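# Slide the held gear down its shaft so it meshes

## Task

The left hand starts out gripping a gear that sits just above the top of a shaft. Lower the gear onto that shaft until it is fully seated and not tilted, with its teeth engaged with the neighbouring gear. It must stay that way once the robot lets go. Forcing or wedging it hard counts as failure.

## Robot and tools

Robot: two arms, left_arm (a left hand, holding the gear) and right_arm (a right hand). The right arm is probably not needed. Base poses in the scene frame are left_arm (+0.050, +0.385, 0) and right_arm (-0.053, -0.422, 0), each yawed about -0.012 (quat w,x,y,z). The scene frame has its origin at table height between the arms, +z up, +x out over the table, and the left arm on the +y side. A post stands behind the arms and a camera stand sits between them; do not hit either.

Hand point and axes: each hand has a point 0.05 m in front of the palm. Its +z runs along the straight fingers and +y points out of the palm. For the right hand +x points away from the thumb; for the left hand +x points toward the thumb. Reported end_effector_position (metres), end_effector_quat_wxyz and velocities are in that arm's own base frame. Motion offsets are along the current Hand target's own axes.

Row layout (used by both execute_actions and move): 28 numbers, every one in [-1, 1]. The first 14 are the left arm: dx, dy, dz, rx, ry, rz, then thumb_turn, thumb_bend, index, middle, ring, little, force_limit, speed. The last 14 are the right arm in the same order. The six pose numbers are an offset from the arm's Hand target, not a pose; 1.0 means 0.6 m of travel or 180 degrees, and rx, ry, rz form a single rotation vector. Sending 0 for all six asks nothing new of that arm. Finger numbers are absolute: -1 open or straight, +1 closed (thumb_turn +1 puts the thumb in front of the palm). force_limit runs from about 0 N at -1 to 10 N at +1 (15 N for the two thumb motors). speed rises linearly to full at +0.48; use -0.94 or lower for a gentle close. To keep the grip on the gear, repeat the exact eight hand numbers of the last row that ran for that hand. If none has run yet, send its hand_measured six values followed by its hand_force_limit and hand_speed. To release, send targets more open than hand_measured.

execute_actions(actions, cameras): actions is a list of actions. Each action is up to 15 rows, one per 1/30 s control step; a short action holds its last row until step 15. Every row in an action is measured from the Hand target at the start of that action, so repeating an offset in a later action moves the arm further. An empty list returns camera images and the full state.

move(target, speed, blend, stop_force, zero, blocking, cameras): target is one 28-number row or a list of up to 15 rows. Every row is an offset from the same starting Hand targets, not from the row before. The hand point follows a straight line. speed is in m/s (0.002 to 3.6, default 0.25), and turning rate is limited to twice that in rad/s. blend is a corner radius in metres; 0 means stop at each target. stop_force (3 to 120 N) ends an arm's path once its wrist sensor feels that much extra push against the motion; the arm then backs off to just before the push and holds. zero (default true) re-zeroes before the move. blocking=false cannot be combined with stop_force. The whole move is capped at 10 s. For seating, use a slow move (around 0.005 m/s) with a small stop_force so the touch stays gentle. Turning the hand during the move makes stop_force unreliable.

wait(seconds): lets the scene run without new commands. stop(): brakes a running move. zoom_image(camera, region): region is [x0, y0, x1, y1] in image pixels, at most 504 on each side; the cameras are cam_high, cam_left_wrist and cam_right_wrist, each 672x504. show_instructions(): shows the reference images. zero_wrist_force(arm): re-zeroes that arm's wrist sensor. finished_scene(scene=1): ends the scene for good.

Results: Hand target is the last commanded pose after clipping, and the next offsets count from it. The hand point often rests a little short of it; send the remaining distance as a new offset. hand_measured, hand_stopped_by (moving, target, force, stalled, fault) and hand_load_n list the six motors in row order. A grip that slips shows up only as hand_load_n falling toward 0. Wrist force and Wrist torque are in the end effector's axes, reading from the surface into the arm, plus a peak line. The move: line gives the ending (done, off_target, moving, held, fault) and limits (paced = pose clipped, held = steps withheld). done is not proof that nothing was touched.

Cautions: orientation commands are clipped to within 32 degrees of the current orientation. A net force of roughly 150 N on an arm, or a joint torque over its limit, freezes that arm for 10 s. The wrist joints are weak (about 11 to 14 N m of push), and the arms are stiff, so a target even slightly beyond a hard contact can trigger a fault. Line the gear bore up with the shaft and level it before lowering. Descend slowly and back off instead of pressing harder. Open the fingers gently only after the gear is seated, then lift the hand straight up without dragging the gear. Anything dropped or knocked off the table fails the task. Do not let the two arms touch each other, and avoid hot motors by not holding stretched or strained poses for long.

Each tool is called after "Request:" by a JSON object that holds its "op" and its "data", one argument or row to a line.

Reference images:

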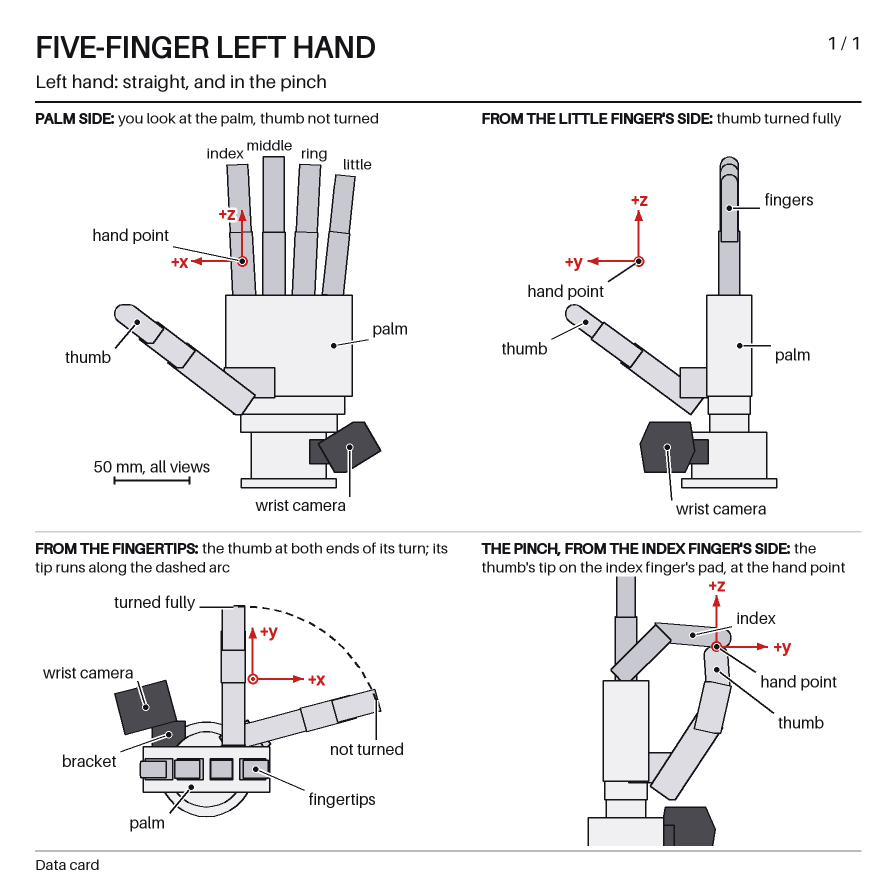

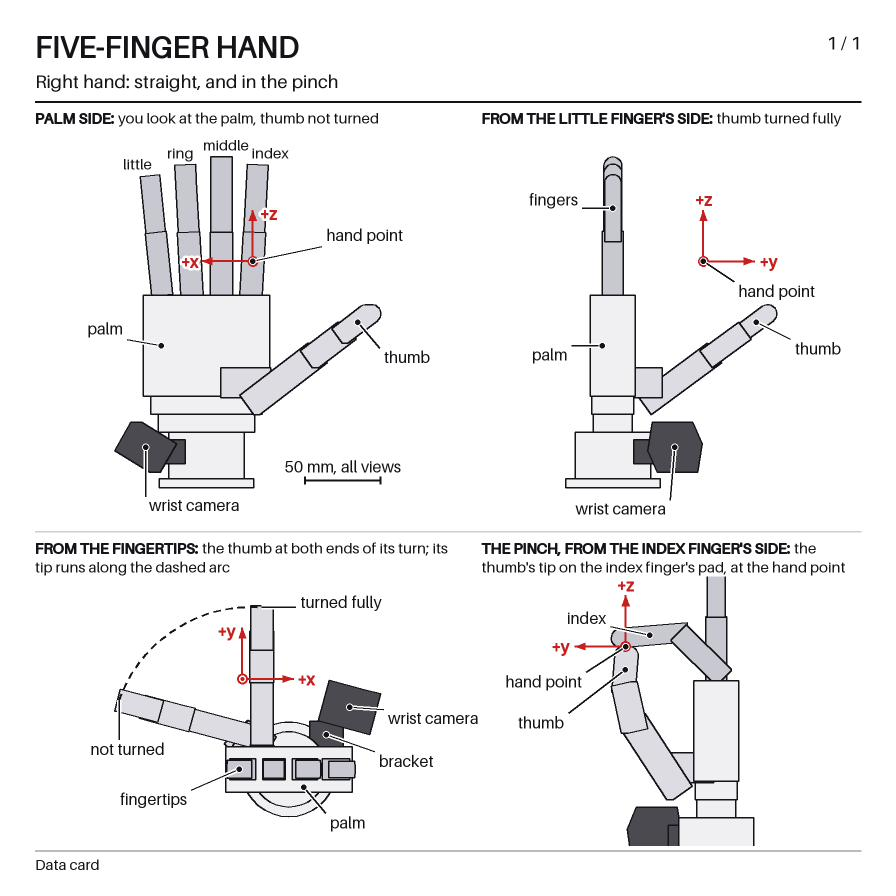

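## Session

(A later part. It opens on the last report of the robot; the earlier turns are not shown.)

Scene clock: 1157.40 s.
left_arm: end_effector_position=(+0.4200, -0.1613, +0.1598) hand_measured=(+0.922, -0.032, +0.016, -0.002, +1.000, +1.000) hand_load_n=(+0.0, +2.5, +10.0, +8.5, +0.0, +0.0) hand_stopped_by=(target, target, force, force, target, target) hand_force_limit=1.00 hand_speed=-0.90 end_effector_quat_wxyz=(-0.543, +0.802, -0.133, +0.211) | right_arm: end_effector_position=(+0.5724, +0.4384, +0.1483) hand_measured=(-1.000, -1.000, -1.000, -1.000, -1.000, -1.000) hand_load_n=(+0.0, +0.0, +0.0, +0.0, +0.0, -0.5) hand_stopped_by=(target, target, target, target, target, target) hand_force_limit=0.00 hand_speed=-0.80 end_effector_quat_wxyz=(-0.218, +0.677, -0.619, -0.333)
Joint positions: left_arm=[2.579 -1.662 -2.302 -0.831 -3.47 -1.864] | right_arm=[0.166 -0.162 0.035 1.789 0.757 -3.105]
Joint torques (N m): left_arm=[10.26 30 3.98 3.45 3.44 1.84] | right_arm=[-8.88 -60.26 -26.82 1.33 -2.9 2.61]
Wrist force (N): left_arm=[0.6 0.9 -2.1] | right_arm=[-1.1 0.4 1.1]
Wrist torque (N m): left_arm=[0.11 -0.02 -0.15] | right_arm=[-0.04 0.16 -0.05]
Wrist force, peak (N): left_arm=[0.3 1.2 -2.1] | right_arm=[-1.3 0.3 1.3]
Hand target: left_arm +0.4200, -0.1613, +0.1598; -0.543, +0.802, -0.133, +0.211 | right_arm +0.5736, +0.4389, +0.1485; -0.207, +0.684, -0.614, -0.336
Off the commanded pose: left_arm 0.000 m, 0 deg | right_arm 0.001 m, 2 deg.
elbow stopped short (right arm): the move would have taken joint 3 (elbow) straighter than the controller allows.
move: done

Request:
{"op": "move", "data": {
  "target": [0.00147,0.00125,-0.00272,0,0,0,0.922,-0.032,0.016,-0.002,1,1,1,-0.9,0,0,0,0,0,0,-1,-1,-1,-1,-1,-1,0,-0.8],
  "speed": 0.008
}}

Request:
{"op": "move", "data": {
  "target": [0.00147,0.00125,-0.00272,0,0,0,0.922,-0.032,0.016,-0.002,1,1,1,-0.9,0,0,0,0,0,0,-1,-1,-1,-1,-1,-1,0,-0.8],
  "speed": 0.004,
  "stop_force": 3
}}

Scene clock: 1166.77 s.
left_arm: end_effector_position=(+0.4200, -0.1633, +0.1598) hand_measured=(+0.922, -0.032, +0.016, -0.002, +1.000, +1.000) hand_load_n=(+0.0, +3.5, +10.0, +9.0, +0.0, +0.0) hand_stopped_by=(target, target, force, force, target, target) hand_force_limit=1.00 hand_speed=-0.90 end_effector_quat_wxyz=(-0.543, +0.802, -0.133, +0.211) | right_arm: end_effector_position=(+0.5724, +0.4384, +0.1483) hand_measured=(-1.000, -1.000, -1.000, -1.000, -1.000, -1.000) hand_load_n=(+0.0, +0.0, +0.0, +0.0, +0.0, +0.0) hand_stopped_by=(target, target, target, target, target, target) hand_force_limit=0.00 hand_speed=-0.80 end_effector_quat_wxyz=(-0.218, +0.677, -0.619, -0.333)
Joint positions: left_arm=[2.574 -1.663 -2.296 -0.847 -3.471 -1.876] | right_arm=[0.166 -0.162 0.035 1.789 0.757 -3.105]
Joint torques (N m): left_arm=[-9.3 14.32 26.67 1.34 0.19 -1.96] | right_arm=[-8.4 -59.16 -27.8 1.12 -3.02 2.54]
Wrist force (N): left_arm=[-0.9 -0.5 0.5] | right_arm=[-0.9 0.4 1.1]
Wrist torque (N m): left_arm=[0.02 0.10 0.10] | right_arm=[-0.03 0.13 -0.04]
Wrist force, peak (N): left_arm=[0.5 1.6 -2.0] | right_arm=[-1.1 0.6 1.3]
Hand target: left_arm +0.4200, -0.1633, +0.1598; -0.543, +0.802, -0.133, +0.211 | right_arm +0.5736, +0.4389, +0.1485; -0.207, +0.684, -0.614, -0.336
Off the commanded pose: left_arm 0.000 m, 0 deg | right_arm 0.001 m, 2 deg.
elbow stopped short (right arm): the move would have taken joint 3 (elbow) straighter than the controller allows.
move: done

Scene clock: 1168.23 s.
left_arm: end_effector_position=(+0.4200, -0.1641, +0.1598) hand_measured=(+0.922, -0.032, +0.016, -0.002, +1.000, +1.000) hand_load_n=(+0.0, +5.0, +9.5, +9.5, +0.0, +0.0) hand_stopped_by=(target, target, force, force, target, target) hand_force_limit=1.00 hand_speed=-0.90 end_effector_quat_wxyz=(-0.543, +0.802, -0.133, +0.211) | right_arm: end_effector_position=(+0.5724, +0.4384, +0.1483) hand_measured=(-1.000, -1.000, -1.000, -1.000, -1.000, -1.000) hand_load_n=(+0.0, +0.0, +0.0, +0.0, +0.0, +0.0) hand_stopped_by=(target, target, target, target, target, target) hand_force_limit=0.00 hand_speed=-0.80 end_effector_quat_wxyz=(-0.218, +0.677, -0.619, -0.333)
Joint positions: left_arm=[2.573 -1.663 -2.294 -0.854 -3.471 -1.881] | right_arm=[0.166 -0.162 0.035 1.789 0.757 -3.105]
Joint torques (N m): left_arm=[9.42 29.41 4.74 4.07 1.82 1.76] | right_arm=[-8.85 -60.49 -26.18 1.2 -3.01 2.68]
Wrist force (N): left_arm=[-2.9 -4.8 1.2] | right_arm=[-1.2 0.2 1.0]
Wrist torque (N m): left_arm=[-0.11 0.11 0.09] | right_arm=[-0.06 0.17 -0.06]
Wrist force, peak (N): left_arm=[-3.3 -5.4 1.2] | right_arm=[-1.5 0.4 1.4]
Hand target: left_arm +0.4200, -0.1641, +0.1598; -0.543, +0.802, -0.133, +0.211 (not the last commanded pose) | right_arm +0.5736, +0.4389, +0.1485; -0.207, +0.684, -0.614, -0.336
Off the commanded pose: left_arm 0.001 m, 0 deg | right_arm 0.001 m, 2 deg.
elbow stopped short (right arm): the move would have taken joint 3 (elbow) straighter than the controller allows.
move: contact (left_arm)

Request:
{"op": "move", "data": {
  "target": [-0.00110,-0.00094,0.00204,0,0,0,0.922,-0.032,0.016,-0.002,1,1,1,-0.9,0,0,0,0,0,0,-1,-1,-1,-1,-1,-1,0,-0.8],
  "speed": 0.008
}}

Request:
{"op": "move", "data": {
  "target": [0.00292,0.00005,0.00161,0,0,0,0.922,-0.032,0.016,-0.002,1,1,1,-0.9,0,0,0,0,0,0,-1,-1,-1,-1,-1,-1,0,-0.8],
  "speed": 0.004,
  "stop_force": 3
}}

Scene clock: 1180.90 s.
left_arm: end_effector_position=(+0.4200, -0.1627, +0.1598) hand_measured=(+0.922, -0.032, +0.016, -0.002, +1.000, +1.000) hand_load_n=(+0.0, +3.5, +9.5, +8.5, +0.0, +0.0) hand_stopped_by=(target, target, force, force, target, target) hand_force_limit=1.00 hand_speed=-0.90 end_effector_quat_wxyz=(-0.543, +0.802, -0.133, +0.211) | right_arm: end_effector_position=(+0.5724, +0.4384, +0.1483) hand_measured=(-1.000, -1.000, -1.000, -1.000, -1.000, -1.000) hand_load_n=(+0.0, +0.0, +0.0, +0.0, +0.0, +0.0) hand_stopped_by=(target, target, target, target, target, target) hand_force_limit=0.00 hand_speed=-0.80 end_effector_quat_wxyz=(-0.218, +0.677, -0.619, -0.333)
Joint positions: left_arm=[2.576 -1.663 -2.298 -0.842 -3.471 -1.872] | right_arm=[0.166 -0.162 0.035 1.789 0.757 -3.105]
Joint torques (N m): left_arm=[9.19 31.38 5.66 3.97 3.34 2.37] | right_arm=[-9.4 -60.53 -27.07 1.22 -2.74 2.41]
Wrist force (N): left_arm=[0.1 0.2 -0.2] | right_arm=[-0.9 0.3 0.9]
Wrist torque (N m): left_arm=[0.10 -0.01 -0.11] | right_arm=[-0.03 0.15 -0.05]
Wrist force, peak (N): left_arm=[-2.7 -4.6 1.1] | right_arm=[-1.4 0.5 1.3]
Hand target: left_arm +0.4200, -0.1626, +0.1598; -0.543, +0.802, -0.133, +0.211 | right_arm +0.5736, +0.4389, +0.1485; -0.207, +0.684, -0.614, -0.336
Off the commanded pose: left_arm 0.000 m, 0 deg | right_arm 0.001 m, 2 deg.
elbow stopped short (right arm): the move would have taken joint 3 (elbow) straighter than the controller allows.
move: done

Scene clock: 1182.33 s.
left_arm: end_effector_position=(+0.4206, -0.1626, +0.1598) hand_measured=(+0.922, -0.032, +0.016, -0.002, +1.000, +1.000) hand_load_n=(+0.0, +3.5, +9.5, +8.5, +0.0, +0.0) hand_stopped_by=(target, target, force, force, target, target) hand_force_limit=1.00 hand_speed=-0.90 end_effector_quat_wxyz=(-0.543, +0.802, -0.133, +0.211) | right_arm: end_effector_position=(+0.5724, +0.4384, +0.1483) hand_measured=(-1.000, -1.000, -1.000, -1.000, -1.000, -1.000) hand_load_n=(+0.0, +0.0, +0.0, +0.0, +0.0, +0.0) hand_stopped_by=(target, target, target, target, target, target) hand_force_limit=0.00 hand_speed=-0.80 end_effector_quat_wxyz=(-0.218, +0.677, -0.619, -0.333)
Joint positions: left_arm=[2.577 -1.664 -2.298 -0.839 -3.471 -1.869] | right_arm=[0.166 -0.162 0.035 1.789 0.757 -3.105]
Joint torques (N m): left_arm=[-9.98 29.36 5.07 1.01 0.93 -1.9] | right_arm=[-8.87 -60.4 -28.2 1.19 -2.62 2.46]
Wrist force (N): left_arm=[-2.1 -2.7 -1.5] | right_arm=[-1.1 0.5 1.0]
Wrist torque (N m): left_arm=[0.00 0.06 -0.06] | right_arm=[-0.01 0.17 -0.06]
Wrist force, peak (N): left_arm=[-5.5 -5.0 -3.5] | right_arm=[-1.2 0.6 1.2]
Hand target: left_arm +0.4206, -0.1626, +0.1598; -0.543, +0.802, -0.133, +0.211 (not the last commanded pose) | right_arm +0.5736, +0.4389, +0.1485; -0.207, +0.684, -0.614, -0.336
Off the commanded pose: left_arm 0.001 m, 0 deg | right_arm 0.001 m, 2 deg.
elbow stopped short (right arm): the move would have taken joint 3 (elbow) straighter than the controller allows.
move: contact (left_arm)

Request:
{"op": "move", "data": {
  "target": [-0.00365,-0.00007,-0.00201,0,0,0,0.922,-0.032,0.016,-0.002,1,1,1,-0.9,0,0,0,0,0,0,-1,-1,-1,-1,-1,-1,0,-0.8],
  "speed": 0.004,
  "stop_force": 3,
  "zero": false
}}

Scene clock: 1188.57 s.
left_arm: end_effector_position=(+0.4181, -0.1626, +0.1598) hand_measured=(+0.922, -0.032, +0.016, -0.002, +1.000, +1.000) hand_load_n=(+0.0, +4.5, +10.0, +8.5, +0.0, +0.0) hand_stopped_by=(target, target, force, force, target, target) hand_force_limit=1.00 hand_speed=-0.90 end_effector_quat_wxyz=(-0.543, +0.802, -0.133, +0.211) | right_arm: end_effector_position=(+0.5724, +0.4384, +0.1483) hand_measured=(-1.000, -1.000, -1.000, -1.000, -1.000, -1.000) hand_load_n=(+0.0, +0.0, +0.0, +0.0, +0.0, +0.0) hand_stopped_by=(target, target, target, target, target, target) hand_force_limit=0.00 hand_speed=-0.80 end_effector_quat_wxyz=(-0.218, +0.677, -0.619, -0.333)
Joint positions: left_arm=[2.573 -1.658 -2.3 -0.851 -3.471 -1.879] | right_arm=[0.166 -0.162 0.035 1.789 0.757 -3.105]
Joint torques (N m): left_arm=[-8.68 29.88 3.21 0.87 -0.26 -1.62] | right_arm=[-7.85 -59.68 -26.97 1.38 -2.64 2.79]
Wrist force (N): left_arm=[1.5 -1.1 1.3] | right_arm=[-1.1 0.3 1.1]
Wrist torque (N m): left_arm=[0.02 0.06 0.07] | right_arm=[-0.06 0.15 -0.06]
Wrist force, peak (N): left_arm=[-1.6 -3.0 -2.1] | right_arm=[-1.3 0.7 1.2]
Hand target: left_arm +0.4181, -0.1626, +0.1598; -0.543, +0.802, -0.133, +0.211 | right_arm +0.5736, +0.4389, +0.1485; -0.207, +0.684, -0.614, -0.336
Off the commanded pose: left_arm 0.000 m, 0 deg | right_arm 0.001 m, 2 deg.
elbow stopped short (right arm): the move would have taken joint 3 (elbow) straighter than the controller allows.
move: done

Request:
{"op": "move", "data": {
  "target": [0.0016,-0.0001,0.00124,0,0,0,0.922,-0.032,0.016,-0.002,1,1,1,-0.9,0,0,0,0,0,0,-1,-1,-1,-1,-1,-1,0,-0.8],
  "speed": 0.008
}}

Request:
{"op": "move", "data": {
  "target": [-0.00101,0.01258,0.00433,0,0,0,0.922,-0.032,0.016,-0.002,1,1,1,-0.9,0,0,0,0,0,0,-1,-1,-1,-1,-1,-1,0,-0.8],
  "speed": 0.006,
  "stop_force": 4,
  "cameras": ["cam_left_wrist","cam_right_wrist"]
}}

Request:
{"op": "zoom_image", "data": {
  "camera": "cam_right_wrist",
  "region": [280, 235, 355, 285]
}}

Request:
{"op": "zoom_image", "data": {
  "camera": "cam_left_wrist",
  "region": [250, 230, 330, 310]
}}

Scene clock: 1203.47 s.
left_arm: end_effector_position=(+0.4192, -0.1624, +0.1598) hand_measured=(+0.922, -0.032, +0.016, -0.002, +1.000, +1.000) hand_load_n=(+0.0, +4.0, +10.0, +8.0, +0.0, +0.0) hand_stopped_by=(target, target, force, force, target, target) hand_force_limit=1.00 hand_speed=-0.90 end_effector_quat_wxyz=(-0.543, +0.802, -0.133, +0.211) | right_arm: end_effector_position=(+0.5724, +0.4384, +0.1483) hand_measured=(-1.000, -1.000, -1.000, -1.000, -1.000, -1.000) hand_load_n=(+0.0, +0.0, +0.0, +0.0, +0.0, +0.0) hand_stopped_by=(target, target, target, target, target, target) hand_force_limit=0.00 hand_speed=-0.80 end_effector_quat_wxyz=(-0.218, +0.677, -0.619, -0.333)
Joint positions: left_arm=[2.575 -1.661 -2.3 -0.844 -3.471 -1.873] | right_arm=[0.166 -0.162 0.035 1.789 0.757 -3.105]
Joint torques (N m): left_arm=[10.45 13.96 25.98 3.81 2.71 1.88] | right_arm=[-8.88 -61.65 -26.64 1.38 -2.43 2.64]
Wrist force (N): left_arm=[-0.4 0.3 -0.4] | right_arm=[-1.0 0.4 1.1]
Wrist torque (N m): left_arm=[0.13 0.08 -0.15] | right_arm=[-0.03 0.16 -0.05]
Wrist force, peak (N): left_arm=[1.9 -1.9 1.2] | right_arm=[-1.4 0.2 1.2]
Hand target: left_arm +0.4193, -0.1624, +0.1598; -0.543, +0.802, -0.133, +0.211 | right_arm +0.5736, +0.4389, +0.1485; -0.207, +0.684, -0.614, -0.336
Off the commanded pose: left_arm 0.000 m, 0 deg | right_arm 0.001 m, 2 deg.
elbow stopped short (right arm): the move would have taken joint 3 (elbow) straighter than the controller allows.
move: done

Scene clock: 1204.83 s.
left_arm: end_effector_position=(+0.4195, -0.1625, +0.1593) hand_measured=(+0.922, -0.032, +0.016, -0.002, +1.000, +1.000) hand_load_n=(+0.0, +4.0, +10.0, +8.0, +0.0, +0.0) hand_stopped_by=(target, target, force, force, target, target) hand_force_limit=1.00 hand_speed=-0.90 end_effector_quat_wxyz=(-0.543, +0.802, -0.133, +0.211) | right_arm: end_effector_position=(+0.5724, +0.4384, +0.1483) hand_measured=(-1.000, -1.000, -1.000, -1.000, -1.000, -1.000) hand_load_n=(+0.0, +0.0, +0.0, +0.0, +0.0, +0.0) hand_stopped_by=(target, target, target, target, target, target) hand_force_limit=0.00 hand_speed=-0.80 end_effector_quat_wxyz=(-0.218, +0.677, -0.619, -0.333)
Joint positions: left_arm=[2.575 -1.663 -2.3 -0.841 -3.471 -1.873] | right_arm=[0.166 -0.162 0.035 1.789 0.757 -3.105]
Joint torques (N m): left_arm=[6.08 30.42 26.27 0.95 0.3 1.14] | right_arm=[-7.61 -62.57 -27.56 1.19 -2.22 2.69]
Wrist force (N): left_arm=[0.3 -1.0 -0.3] | right_arm=[-1.0 0.5 1.2]
Wrist torque (N m): left_arm=[0.08 0.01 -0.13] | right_arm=[-0.02 0.14 -0.05]
Wrist force, peak (N): left_arm=[-2.1 -5.8 -2.6] | right_arm=[-1.3 0.6 1.3]
Hand target: left_arm +0.4195, -0.1625, +0.1593; -0.543, +0.802, -0.133, +0.211 (not the last commanded pose) | right_arm +0.5736, +0.4389, +0.1485; -0.207, +0.684, -0.614, -0.336
Off the commanded pose: left_arm 0.007 m, 0 deg | right_arm 0.001 m, 2 deg.
elbow stopped short (right arm): the move would have taken joint 3 (elbow) straighter than the controller allows.
move: contact (left_arm)
cam_left_wrist: T_world_to_cam=[[0.18794, 0.24661, 0.95072, -0.19127], [0.47412, -0.8705, 0.13207, -0.36522], [0.86016, 0.42594, -0.28053, -0.12645]] pos_world=[0.31787, -0.21689, 0.1946]
cam_right_wrist: T_world_to_cam=[[-0.93927, -0.34286, -0.01482, 0.68745], [-0.07147, 0.15318, 0.98561, -0.17914], [-0.33566, 0.92681, -0.16838, -0.07121]] pos_world=[0.60899, 0.32914, 0.17476]

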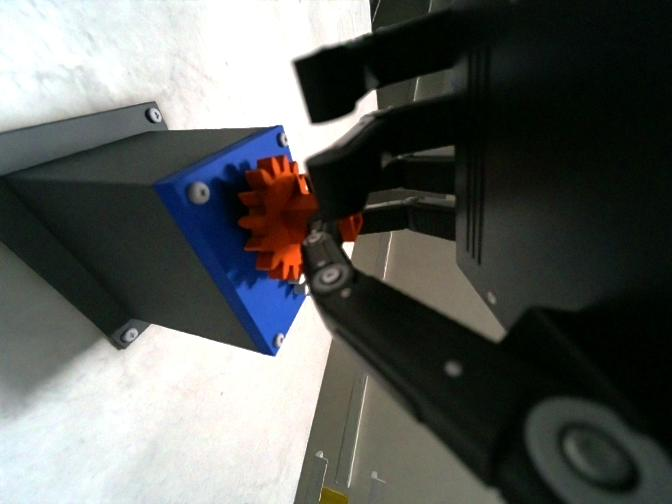

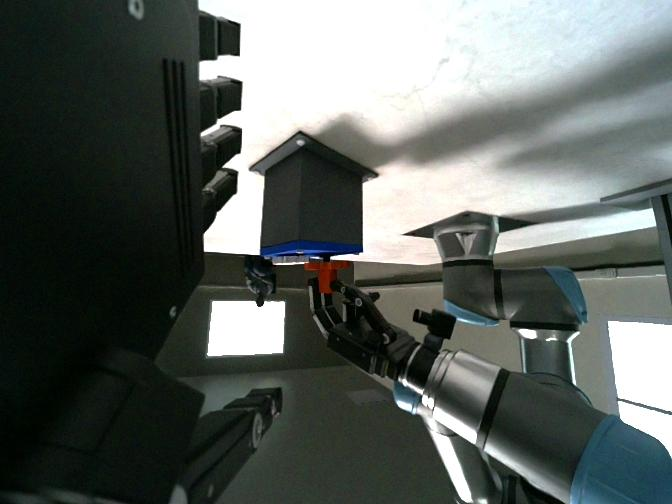

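Scaled by 6.720 from the camera's image (finer frame: 960x720).

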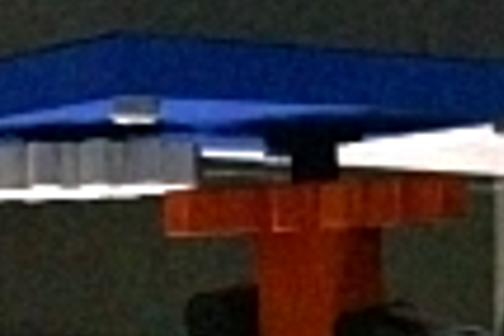

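Scaled by 6.300 from the camera's image (finer frame: 960x720).

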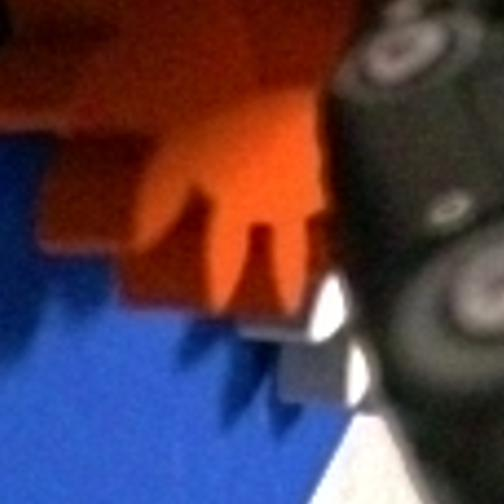

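Request:
{"op": "move", "data": {
  "target": [-0.00017,-0.00062,-0.00083,-0.00063,0.00786,0.0027,0.922,-0.032,0.016,-0.002,1,1,1,-0.9,0,0,0,0,0,0,-1,-1,-1,-1,-1,-1,0,-0.8],
  "speed": 0.02
}}

Request:
{"op": "move", "data": {
  "target": [-0.00101,0.01258,0.00433,0,0,0,0.922,-0.032,0.016,-0.002,1,1,1,-0.9,0,0,0,0,0,0,-1,-1,-1,-1,-1,-1,0,-0.8],
  "speed": 0.006,
  "stop_force": 4
}}

Scene clock: 1265.63 s.
left_arm: end_effector_position=(+0.4191, -0.1627, +0.1598) hand_measured=(+0.922, -0.032, +0.016, -0.002, +1.000, +1.000) hand_load_n=(+0.0, +4.0, +10.0, +8.0, +0.0, +0.0) hand_stopped_by=(target, target, force, force, target, target) hand_force_limit=1.00 hand_speed=-0.90 end_effector_quat_wxyz=(-0.541, +0.799, -0.143, +0.218) | right_arm: end_effector_position=(+0.5724, +0.4384, +0.1483) hand_measured=(-1.000, -1.000, -1.000, -1.000, -1.000, -1.000) hand_load_n=(+0.0, +0.0, +0.0, +0.0, +0.0, +0.0) hand_stopped_by=(target, target, target, target, target, target) hand_force_limit=0.00 hand_speed=-0.80 end_effector_quat_wxyz=(-0.218, +0.677, -0.619, -0.333)
Joint positions: left_arm=[2.576 -1.668 -2.324 -0.736 -3.466 -1.792] | right_arm=[0.166 -0.162 0.035 1.789 0.757 -3.105]
Joint torques (N m): left_arm=[9.97 12.69 3.09 3.57 3.18 1.8] | right_arm=[-7.34 -63.15 -27.32 0.95 -2.14 2.49]
Wrist force (N): left_arm=[-0.4 -0.2 -0.1] | right_arm=[-0.9 0.3 0.9]
Wrist torque (N m): left_arm=[0.03 0.04 -0.12] | right_arm=[-0.03 0.14 -0.05]
Wrist force, peak (N): left_arm=[0.1 -1.5 -0.2] | right_arm=[-1.3 0.3 1.4]
Hand target: left_arm +0.4191, -0.1627, +0.1597; -0.541, +0.799, -0.144, +0.218 | right_arm +0.5736, +0.4389, +0.1485; -0.207, +0.684, -0.614, -0.336
Off the commanded pose: left_arm 0.000 m, 0 deg | right_arm 0.001 m, 2 deg.
elbow stopped short (right arm): the move would have taken joint 3 (elbow) straighter than the controller allows.
move: done

Scene clock: 1267.83 s.
left_arm: end_effector_position=(+0.4200, -0.1632, +0.1518) hand_measured=(+0.922, -0.032, +0.016, -0.002, +1.000, +1.000) hand_load_n=(+0.0, +3.5, +9.5, +8.0, +0.0, +0.0) hand_stopped_by=(target, target, force, force, target, target) hand_force_limit=1.00 hand_speed=-0.90 end_effector_quat_wxyz=(-0.541, +0.799, -0.144, +0.218) | right_arm: end_effector_position=(+0.5724, +0.4384, +0.1483) hand_measured=(-1.000, -1.000, -1.000, -1.000, -1.000, -1.000) hand_load_n=(+0.5, +0.0, +0.0, +0.0, +0.0, +0.0) hand_stopped_by=(target, target, target, target, target, target) hand_force_limit=0.00 hand_speed=-0.80 end_effector_quat_wxyz=(-0.218, +0.677, -0.619, -0.333)
Joint positions: left_arm=[2.576 -1.689 -2.33 -0.707 -3.466 -1.791] | right_arm=[0.166 -0.162 0.035 1.789 0.757 -3.105]
Joint torques (N m): left_arm=[9.83 13.78 2.67 3.18 0.84 1.92] | right_arm=[-8.27 -62.71 -28.38 1.3 -2.16 2.53]
Wrist force (N): left_arm=[0.7 -4.4 -1.1] | right_arm=[-0.9 0.5 1.0]
Wrist torque (N m): left_arm=[-0.15 0.00 -0.03] | right_arm=[-0.01 0.14 -0.04]
Wrist force, peak (N): left_arm=[0.7 -4.4 -1.1] | right_arm=[-1.6 0.4 0.9]
Hand target: left_arm +0.4200, -0.1632, +0.1518; -0.541, +0.799, -0.144, +0.218 | right_arm +0.5736, +0.4389, +0.1485; -0.207, +0.684, -0.614, -0.336
Off the commanded pose: left_arm 0.000 m, 0 deg | right_arm 0.001 m, 2 deg.
elbow stopped short (right arm): the move would have taken joint 3 (elbow) straighter than the controller allows.
move: contact (left_arm)

Request:
{"op": "wait", "data": {
  "seconds": 0.1,
  "cameras": ["cam_left_wrist","cam_right_wrist"]
}}

Request:
{"op": "zoom_image", "data": {
  "camera": "cam_right_wrist",
  "region": [255, 225, 365, 295]
}}

Request:
{"op": "zoom_image", "data": {
  "camera": "cam_right_wrist",
  "region": [295, 230, 355, 280]
}}

Request:
{"op": "zoom_image", "data": {
  "camera": "cam_left_wrist",
  "region": [210, 150, 330, 310]
}}

Scene clock: 1272.27 s.
left_arm: end_effector_position=(+0.4200, -0.1632, +0.1518) hand_measured=(+0.922, -0.032, +0.016, -0.002, +1.000, +1.000) hand_load_n=(+0.0, +3.5, +9.5, +8.0, +0.0, +0.0) hand_stopped_by=(target, target, force, force, target, target) hand_force_limit=1.00 hand_speed=-0.90 end_effector_quat_wxyz=(-0.541, +0.799, -0.144, +0.218) | right_arm: end_effector_position=(+0.5724, +0.4384, +0.1483) hand_measured=(-1.000, -1.000, -1.000, -1.000, -1.000, -1.000) hand_load_n=(+0.0, +0.0, +0.0, +0.0, +0.0, +0.0) hand_stopped_by=(target, target, target, target, target, target) hand_force_limit=0.00 hand_speed=-0.80 end_effector_quat_wxyz=(-0.218, +0.677, -0.619, -0.333)
Joint positions: left_arm=[2.576 -1.689 -2.33 -0.707 -3.466 -1.791] | right_arm=[0.166 -0.162 0.035 1.789 0.757 -3.105]
Joint torques (N m): left_arm=[9.55 21.93 8.26 1.18 1.09 1.15] | right_arm=[-7.53 -63.64 -26.76 1.13 -1.95 2.63]
Wrist force (N): left_arm=[0.8 -4.1 -1.1] | right_arm=[-0.9 0.3 1.1]
Wrist torque (N m): left_arm=[-0.10 -0.02 -0.04] | right_arm=[-0.05 0.13 -0.05]
Wrist force, peak (N): left_arm=[1.0 -4.4 -1.0] | right_arm=[-1.2 0.4 1.3]
Hand target: left_arm +0.4200, -0.1632, +0.1518; -0.541, +0.799, -0.144, +0.218 | right_arm +0.5736, +0.4389, +0.1485; -0.207, +0.684, -0.614, -0.336
Off the commanded pose: left_arm 0.000 m, 0 deg | right_arm 0.001 m, 2 deg.
wait: 0.10 s; at rest from the start
cam_left_wrist: T_world_to_cam=[[0.19282, 0.23908, 0.95166, -0.18746], [0.45115, -0.88287, 0.13039, -0.35717], [0.87137, 0.4042, -0.2781, -0.13728]] pos_world=[0.31691, -0.21502, 0.18679]
cam_right_wrist: T_world_to_cam=[[-0.93927, -0.34286, -0.01482, 0.68745], [-0.07147, 0.15318, 0.98561, -0.17914], [-0.33566, 0.92681, -0.16838, -0.07121]] pos_world=[0.60899, 0.32914, 0.17476]

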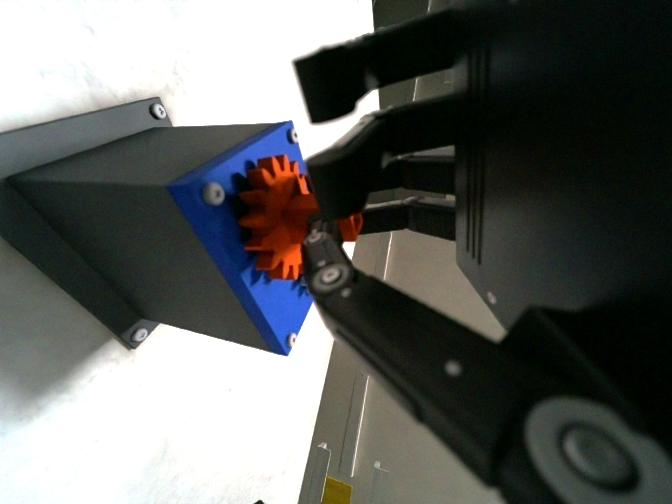

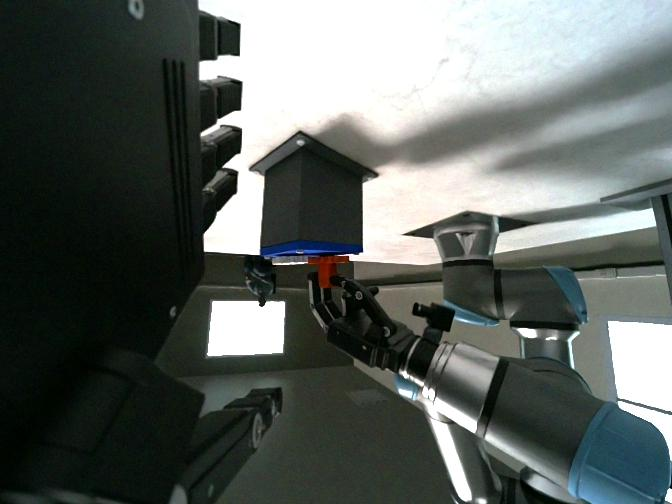

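Scaled by 4.582 from the camera's image (finer frame: 960x720).

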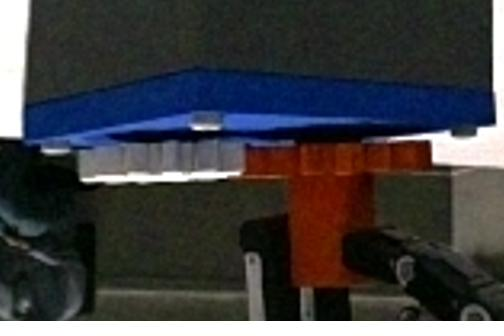

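Scaled by 8.400 from the camera's image (finer frame: 960x720).

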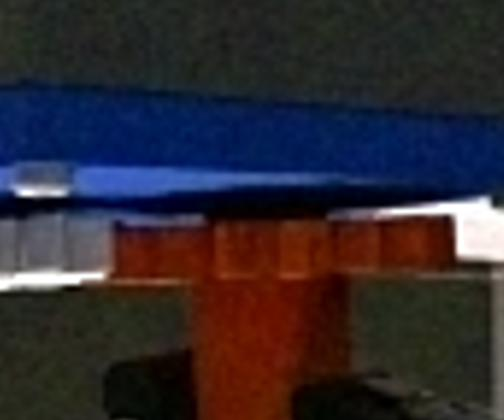

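Scaled by 3.150 from the camera's image (finer frame: 960x720).

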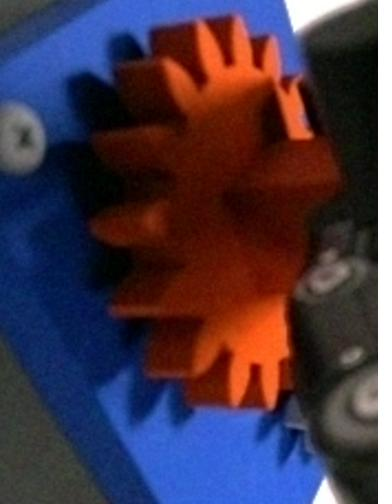

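Request:
{"op": "move", "data": {
  "target": [-0.00019,0.00236,0.00081,0,0,0,0.922,-0.032,0.016,-0.002,1,1,1,-0.9,0,0,0,0,0,0,-1,-1,-1,-1,-1,-1,0,-0.8],
  "speed": 0.004,
  "stop_force": 7,
  "zero": false
}}

Scene clock: 1280.80 s.
left_arm: end_effector_position=(+0.4200, -0.1632, +0.1517) hand_measured=(+0.922, -0.032, +0.016, -0.002, +1.000, +1.000) hand_load_n=(-0.5, +3.5, +10.0, +8.5, +0.0, +0.0) hand_stopped_by=(target, target, force, force, target, target) hand_force_limit=1.00 hand_speed=-0.90 end_effector_quat_wxyz=(-0.541, +0.799, -0.143, +0.218) | right_arm: end_effector_position=(+0.5724, +0.4384, +0.1483) hand_measured=(-1.000, -1.000, -1.000, -1.000, -1.000, -1.000) hand_load_n=(+0.0, +0.0, +0.0, +0.0, +0.0, +0.0) hand_stopped_by=(target, target, target, target, target, target) hand_force_limit=0.00 hand_speed=-0.80 end_effector_quat_wxyz=(-0.218, +0.677, -0.619, -0.333)
Joint positions: left_arm=[2.576 -1.69 -2.33 -0.706 -3.466 -1.791] | right_arm=[0.166 -0.162 0.035 1.789 0.757 -3.105]
Joint torques (N m): left_arm=[8.71 28.18 8.34 0.59 1 1.51] | right_arm=[-7.54 -63.21 -27.77 1.1 -1.75 2.78]
Wrist force (N): left_arm=[1.0 -5.2 -1.3] | right_arm=[-1.1 0.3 1.1]
Wrist torque (N m): left_arm=[-0.09 -0.02 -0.02] | right_arm=[-0.05 0.17 -0.06]
Wrist force, peak (N): left_arm=[1.4 -8.8 -2.3] | right_arm=[-1.2 0.4 1.3]
Hand target: left_arm +0.4200, -0.1632, +0.1517; -0.541, +0.799, -0.143, +0.218 (not the last commanded pose) | right_arm +0.5736, +0.4389, +0.1485; -0.207, +0.684, -0.614, -0.336
Off the commanded pose: left_arm 0.001 m, 0 deg | right_arm 0.001 m, 2 deg.
elbow stopped short (right arm): the move would have taken joint 3 (elbow) straighter than the controller allows.
move: contact (left_arm)

Request:
{"op": "execute_actions", "data": {
  "actions": [
    [[0,0,0,0,0,0,0.922,-0.10,-0.05,-0.07,1,1,1,-0.92,0,0,0,0,0,0,-1,-1,-1,-1,-1,-1,0,-0.8]]
  ]
}}

Request:
{"op": "execute_actions", "data": {
  "actions": [
    [[0,0,0,0,0,0,0.922,-0.50,-0.40,-0.42,1,1,1,-0.85,0,0,0,0,0,0,-1,-1,-1,-1,-1,-1,0,-0.8]]
  ],
  "cameras": ["cam_left_wrist","cam_right_wrist"]
}}

Request:
{"op": "zoom_image", "data": {
  "camera": "cam_right_wrist",
  "region": [255, 225, 365, 325]
}}

Request:
{"op": "zoom_image", "data": {
  "camera": "cam_left_wrist",
  "region": [210, 130, 410, 310]
}}

Scene clock: 1300.80 s.
left_arm: end_effector_position=(+0.4200, -0.1632, +0.1517) hand_measured=(+0.922, -0.100, -0.050, -0.070, +1.000, +1.000) hand_load_n=(+0.0, +0.0, +0.0, +0.0, +0.0, +0.0) hand_stopped_by=(target, target, target, target, target, target) hand_force_limit=1.00 hand_speed=-0.92 end_effector_quat_wxyz=(-0.541, +0.799, -0.143, +0.218) | right_arm: end_effector_position=(+0.5724, +0.4384, +0.1483) hand_measured=(-1.000, -1.000, -1.000, -1.000, -1.000, -1.000) hand_load_n=(+0.0, +0.0, +0.0, +0.0, -0.5, +0.0) hand_stopped_by=(target, target, target, target, target, target) hand_force_limit=0.00 hand_speed=-0.80 end_effector_quat_wxyz=(-0.218, +0.677, -0.619, -0.333)
Joint positions: left_arm=[2.576 -1.69 -2.33 -0.706 -3.466 -1.791] | right_arm=[0.166 -0.162 0.035 1.789 0.757 -3.105]
Joint torques (N m): left_arm=[9.7 29.48 21.86 1.53 1.09 1.72] | right_arm=[-7.25 -63.29 -27.16 1.34 -1.79 2.73]
Wrist force (N): left_arm=[-0.1 -0.2 -0.2] | right_arm=[-1.1 0.3 0.9]
Wrist torque (N m): left_arm=[0.06 0.04 -0.12] | right_arm=[-0.03 0.17 -0.06]
Wrist force, peak (N): left_arm=[0.8 -5.2 -1.3] | right_arm=[-1.3 0.8 1.3]
Hand target: left_arm +0.4200, -0.1632, +0.1517; -0.541, +0.799, -0.143, +0.218 | right_arm +0.5736, +0.4389, +0.1485; -0.207, +0.684, -0.614, -0.336
Off the commanded pose: left_arm 0.000 m, 0 deg | right_arm 0.001 m, 2 deg.
elbow stopped short (right arm): the move would have taken joint 3 (elbow) straighter than the controller allows.

Scene clock: 1302.93 s.
left_arm: end_effector_position=(+0.4200, -0.1632, +0.1517) hand_measured=(+0.922, -0.500, -0.400, -0.420, +1.000, +1.000) hand_load_n=(+0.0, +0.0, +0.0, +0.0, +0.0, +0.0) hand_stopped_by=(target, target, target, target, target, target) hand_force_limit=1.00 hand_speed=-0.85 end_effector_quat_wxyz=(-0.541, +0.799, -0.143, +0.218) | right_arm: end_effector_position=(+0.5724, +0.4384, +0.1483) hand_measured=(-1.000, -1.000, -1.000, -1.000, -1.000, -1.000) hand_load_n=(+0.0, +0.0, +0.0, +0.0, +0.0, +0.0) hand_stopped_by=(target, target, target, target, target, target) hand_force_limit=0.00 hand_speed=-0.80 end_effector_quat_wxyz=(-0.218, +0.677, -0.619, -0.333)
Joint positions: left_arm=[2.576 -1.69 -2.33 -0.706 -3.466 -1.791] | right_arm=[0.166 -0.162 0.035 1.789 0.757 -3.105]
Joint torques (N m): left_arm=[8.73 27.5 20.64 3.22 0.98 0.78] | right_arm=[-6.15 -64.89 -27.16 1.26 -1.71 2.68]
Wrist force (N): left_arm=[-0.4 -0.3 -0.1] | right_arm=[-1.1 0.3 1.1]
Wrist torque (N m): left_arm=[0.04 0.09 -0.13] | right_arm=[-0.05 0.16 -0.06]
Wrist force, peak (N): left_arm=[-0.5 0.0 -0.3] | right_arm=[-1.5 0.6 1.1]
Hand target: left_arm +0.4200, -0.1632, +0.1517; -0.541, +0.799, -0.143, +0.218 | right_arm +0.5736, +0.4389, +0.1485; -0.207, +0.684, -0.614, -0.336
Off the commanded pose: left_arm 0.000 m, 0 deg | right_arm 0.001 m, 2 deg.
elbow stopped short (right arm): the move would have taken joint 3 (elbow) straighter than the controller allows.
cam_left_wrist: T_world_to_cam=[[0.1927, 0.23913, 0.95167, -0.18734], [0.45104, -0.88291, 0.13052, -0.3572], [0.87145, 0.40409, -0.27799, -0.13747]] pos_world=[0.31701, -0.21502, 0.18669]
cam_right_wrist: T_world_to_cam=[[-0.93927, -0.34286, -0.01482, 0.68745], [-0.07147, 0.15318, 0.98561, -0.17914], [-0.33566, 0.92681, -0.16838, -0.07121]] pos_world=[0.60899, 0.32914, 0.17476]

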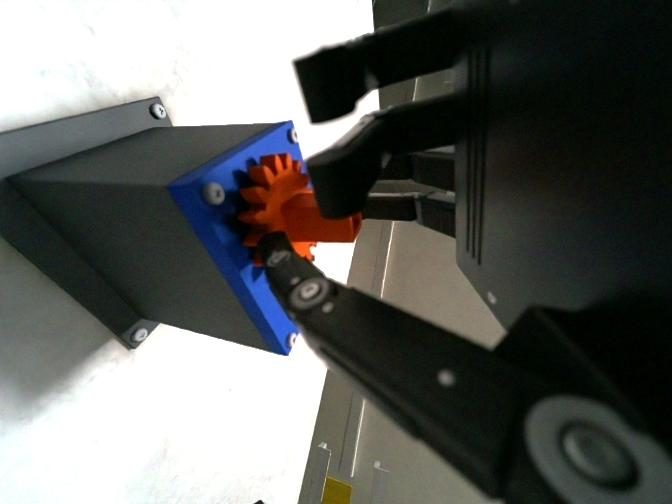

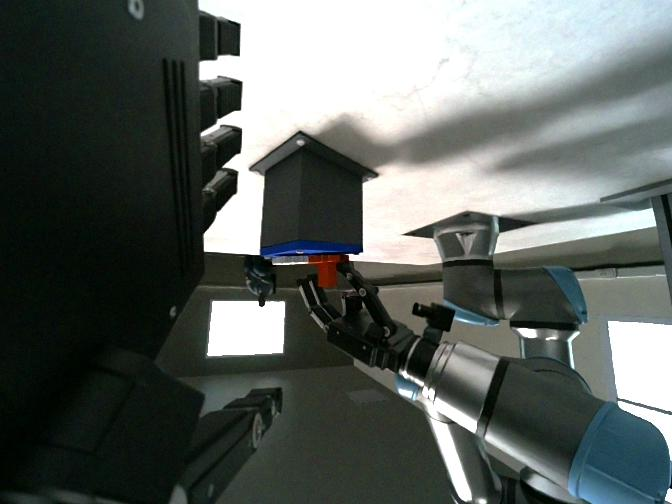

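Scaled by 4.582 from the camera's image (finer frame: 960x720).

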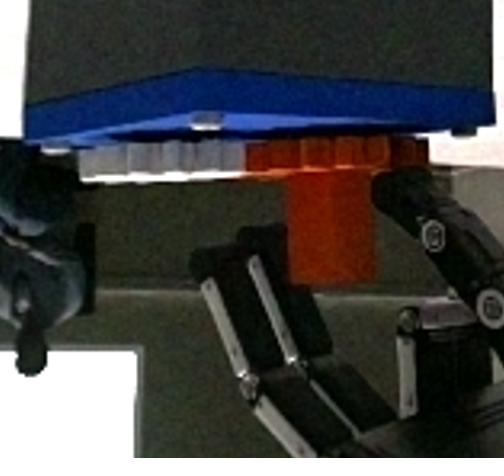

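Scaled by 2.520 from the camera's image (finer frame: 960x720).

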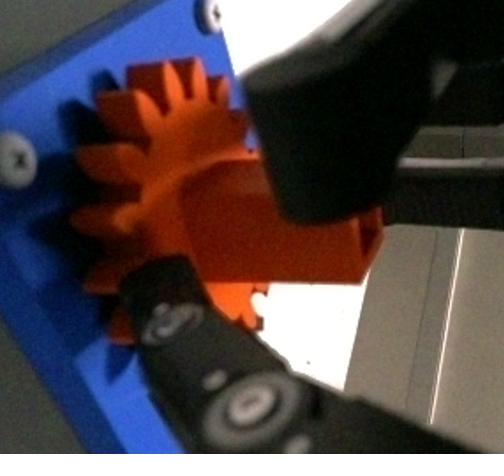

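Request:
{"op": "move", "data": {
  "target": [0.0112,-0.1413,-0.0486,0,0,0,0.922,-0.50,-0.40,-0.42,1,1,1,-0.85,0,0,0,0,0,0,-1,-1,-1,-1,-1,-1,0,-0.8],
  "speed": 0.06,
  "stop_force": 5,
  "cameras": ["all"]
}}

Request:
{"op": "zoom_image", "data": {
  "camera": "cam_right_wrist",
  "region": [255, 225, 365, 325]
}}

Request:
{"op": "zoom_image", "data": {
  "camera": "cam_high",
  "region": [245, 120, 325, 190]
}}

Request:
{"op": "zoom_image", "data": {
  "camera": "cam_left_wrist",
  "region": [120, 130, 320, 330]
}}

Scene clock: 1321.63 s.
left_arm: end_effector_position=(+0.4105, -0.1581, +0.2410) hand_measured=(+0.922, -0.500, -0.400, -0.420, +1.000, +1.000) hand_load_n=(+0.0, +0.0, +0.0, +0.0, +0.0, +0.0) hand_stopped_by=(target, target, target, target, target, target) hand_force_limit=1.00 hand_speed=-0.85 end_effector_quat_wxyz=(-0.541, +0.799, -0.143, +0.218) | right_arm: end_effector_position=(+0.5724, +0.4384, +0.1483) hand_measured=(-1.000, -1.000, -1.000, -1.000, -1.000, -1.000) hand_load_n=(+0.0, +0.0, +0.0, +0.0, +0.0, +0.0) hand_stopped_by=(target, target, target, target, target, target) hand_force_limit=0.00 hand_speed=-0.80 end_effector_quat_wxyz=(-0.218, +0.677, -0.619, -0.333)
Joint positions: left_arm=[2.574 -1.479 -2.237 -1.015 -3.466 -1.797] | right_arm=[0.166 -0.162 0.035 1.789 0.757 -3.105]
Joint torques (N m): left_arm=[-10.78 25.88 30.14 0.82 2.5 -1.54] | right_arm=[-6.55 -64.26 -26.4 1.3 -1.54 2.65]
Wrist force (N): left_arm=[-0.2 -0.2 -0.2] | right_arm=[-1.0 0.4 0.9]
Wrist torque (N m): left_arm=[0.06 0.05 0.08] | right_arm=[-0.02 0.16 -0.05]
Wrist force, peak (N): left_arm=[-0.2 -0.7 -0.1] | right_arm=[-1.5 0.3 1.3]
Hand target: left_arm +0.4105, -0.1581, +0.2410; -0.541, +0.799, -0.143, +0.218 | right_arm +0.5736, +0.4389, +0.1485; -0.207, +0.684, -0.614, -0.336
Off the commanded pose: left_arm 0.000 m, 0 deg | right_arm 0.001 m, 2 deg.
elbow stopped short (right arm): the move would have taken joint 3 (elbow) straighter than the controller allows.
move: done
cam_left_wrist: T_world_to_cam=[[0.1927, 0.23913, 0.95167, -0.27171], [0.45104, -0.88291, 0.13052, -0.36006], [0.87145, 0.40409, -0.27799, -0.10643]] pos_world=[0.30751, -0.20992, 0.27599]
cam_right_wrist: T_world_to_cam=[[-0.93927, -0.34286, -0.01482, 0.68745], [-0.07147, 0.15318, 0.98561, -0.17914], [-0.33566, 0.92681, -0.16838, -0.07121]] pos_world=[0.60899, 0.32914, 0.17476]

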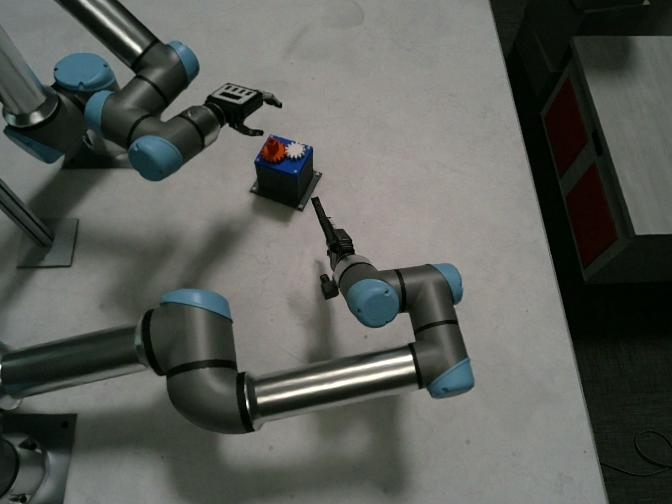

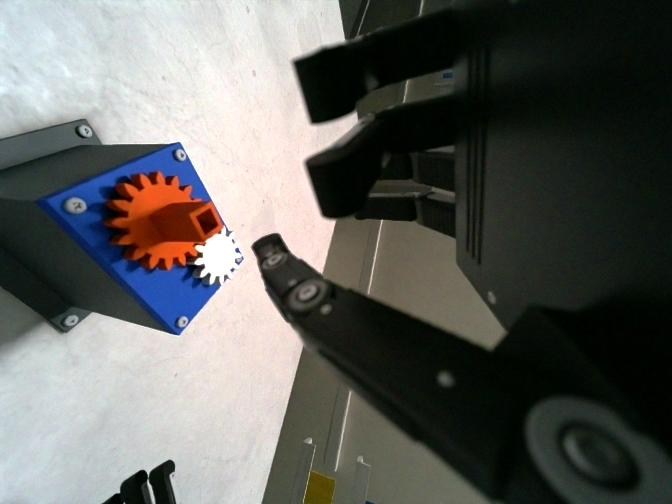

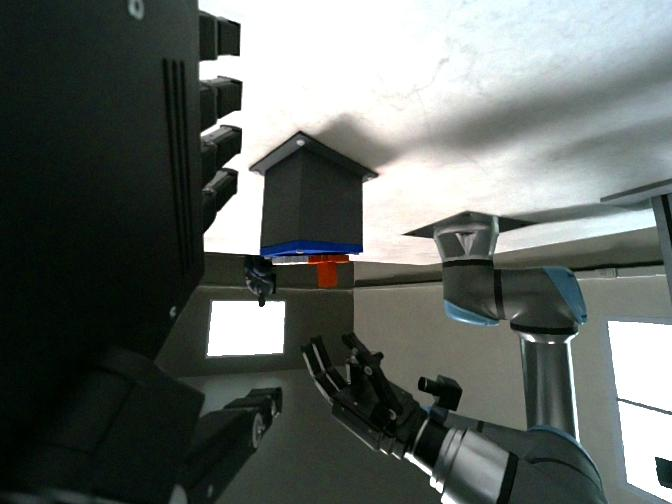

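Scaled by 4.582 from the camera's image (finer frame: 960x720).

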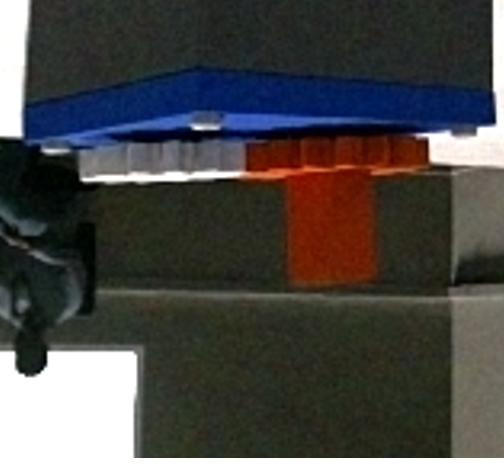

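Scaled by 6.300 from the camera's image (finer frame: 960x720).

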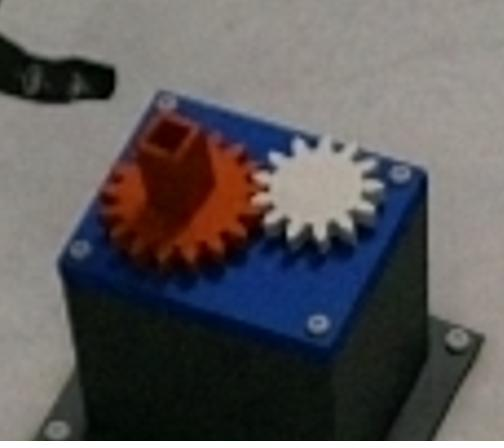

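Scaled by 2.520 from the camera's image (finer frame: 960x720).

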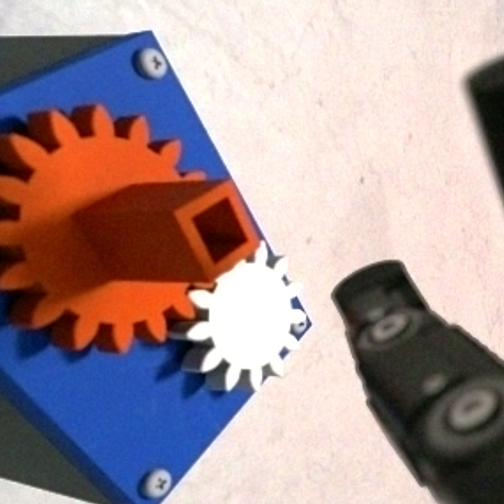

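Request:
{"op": "finished_scene", "data": {

}}

The scene is finished: the task was done.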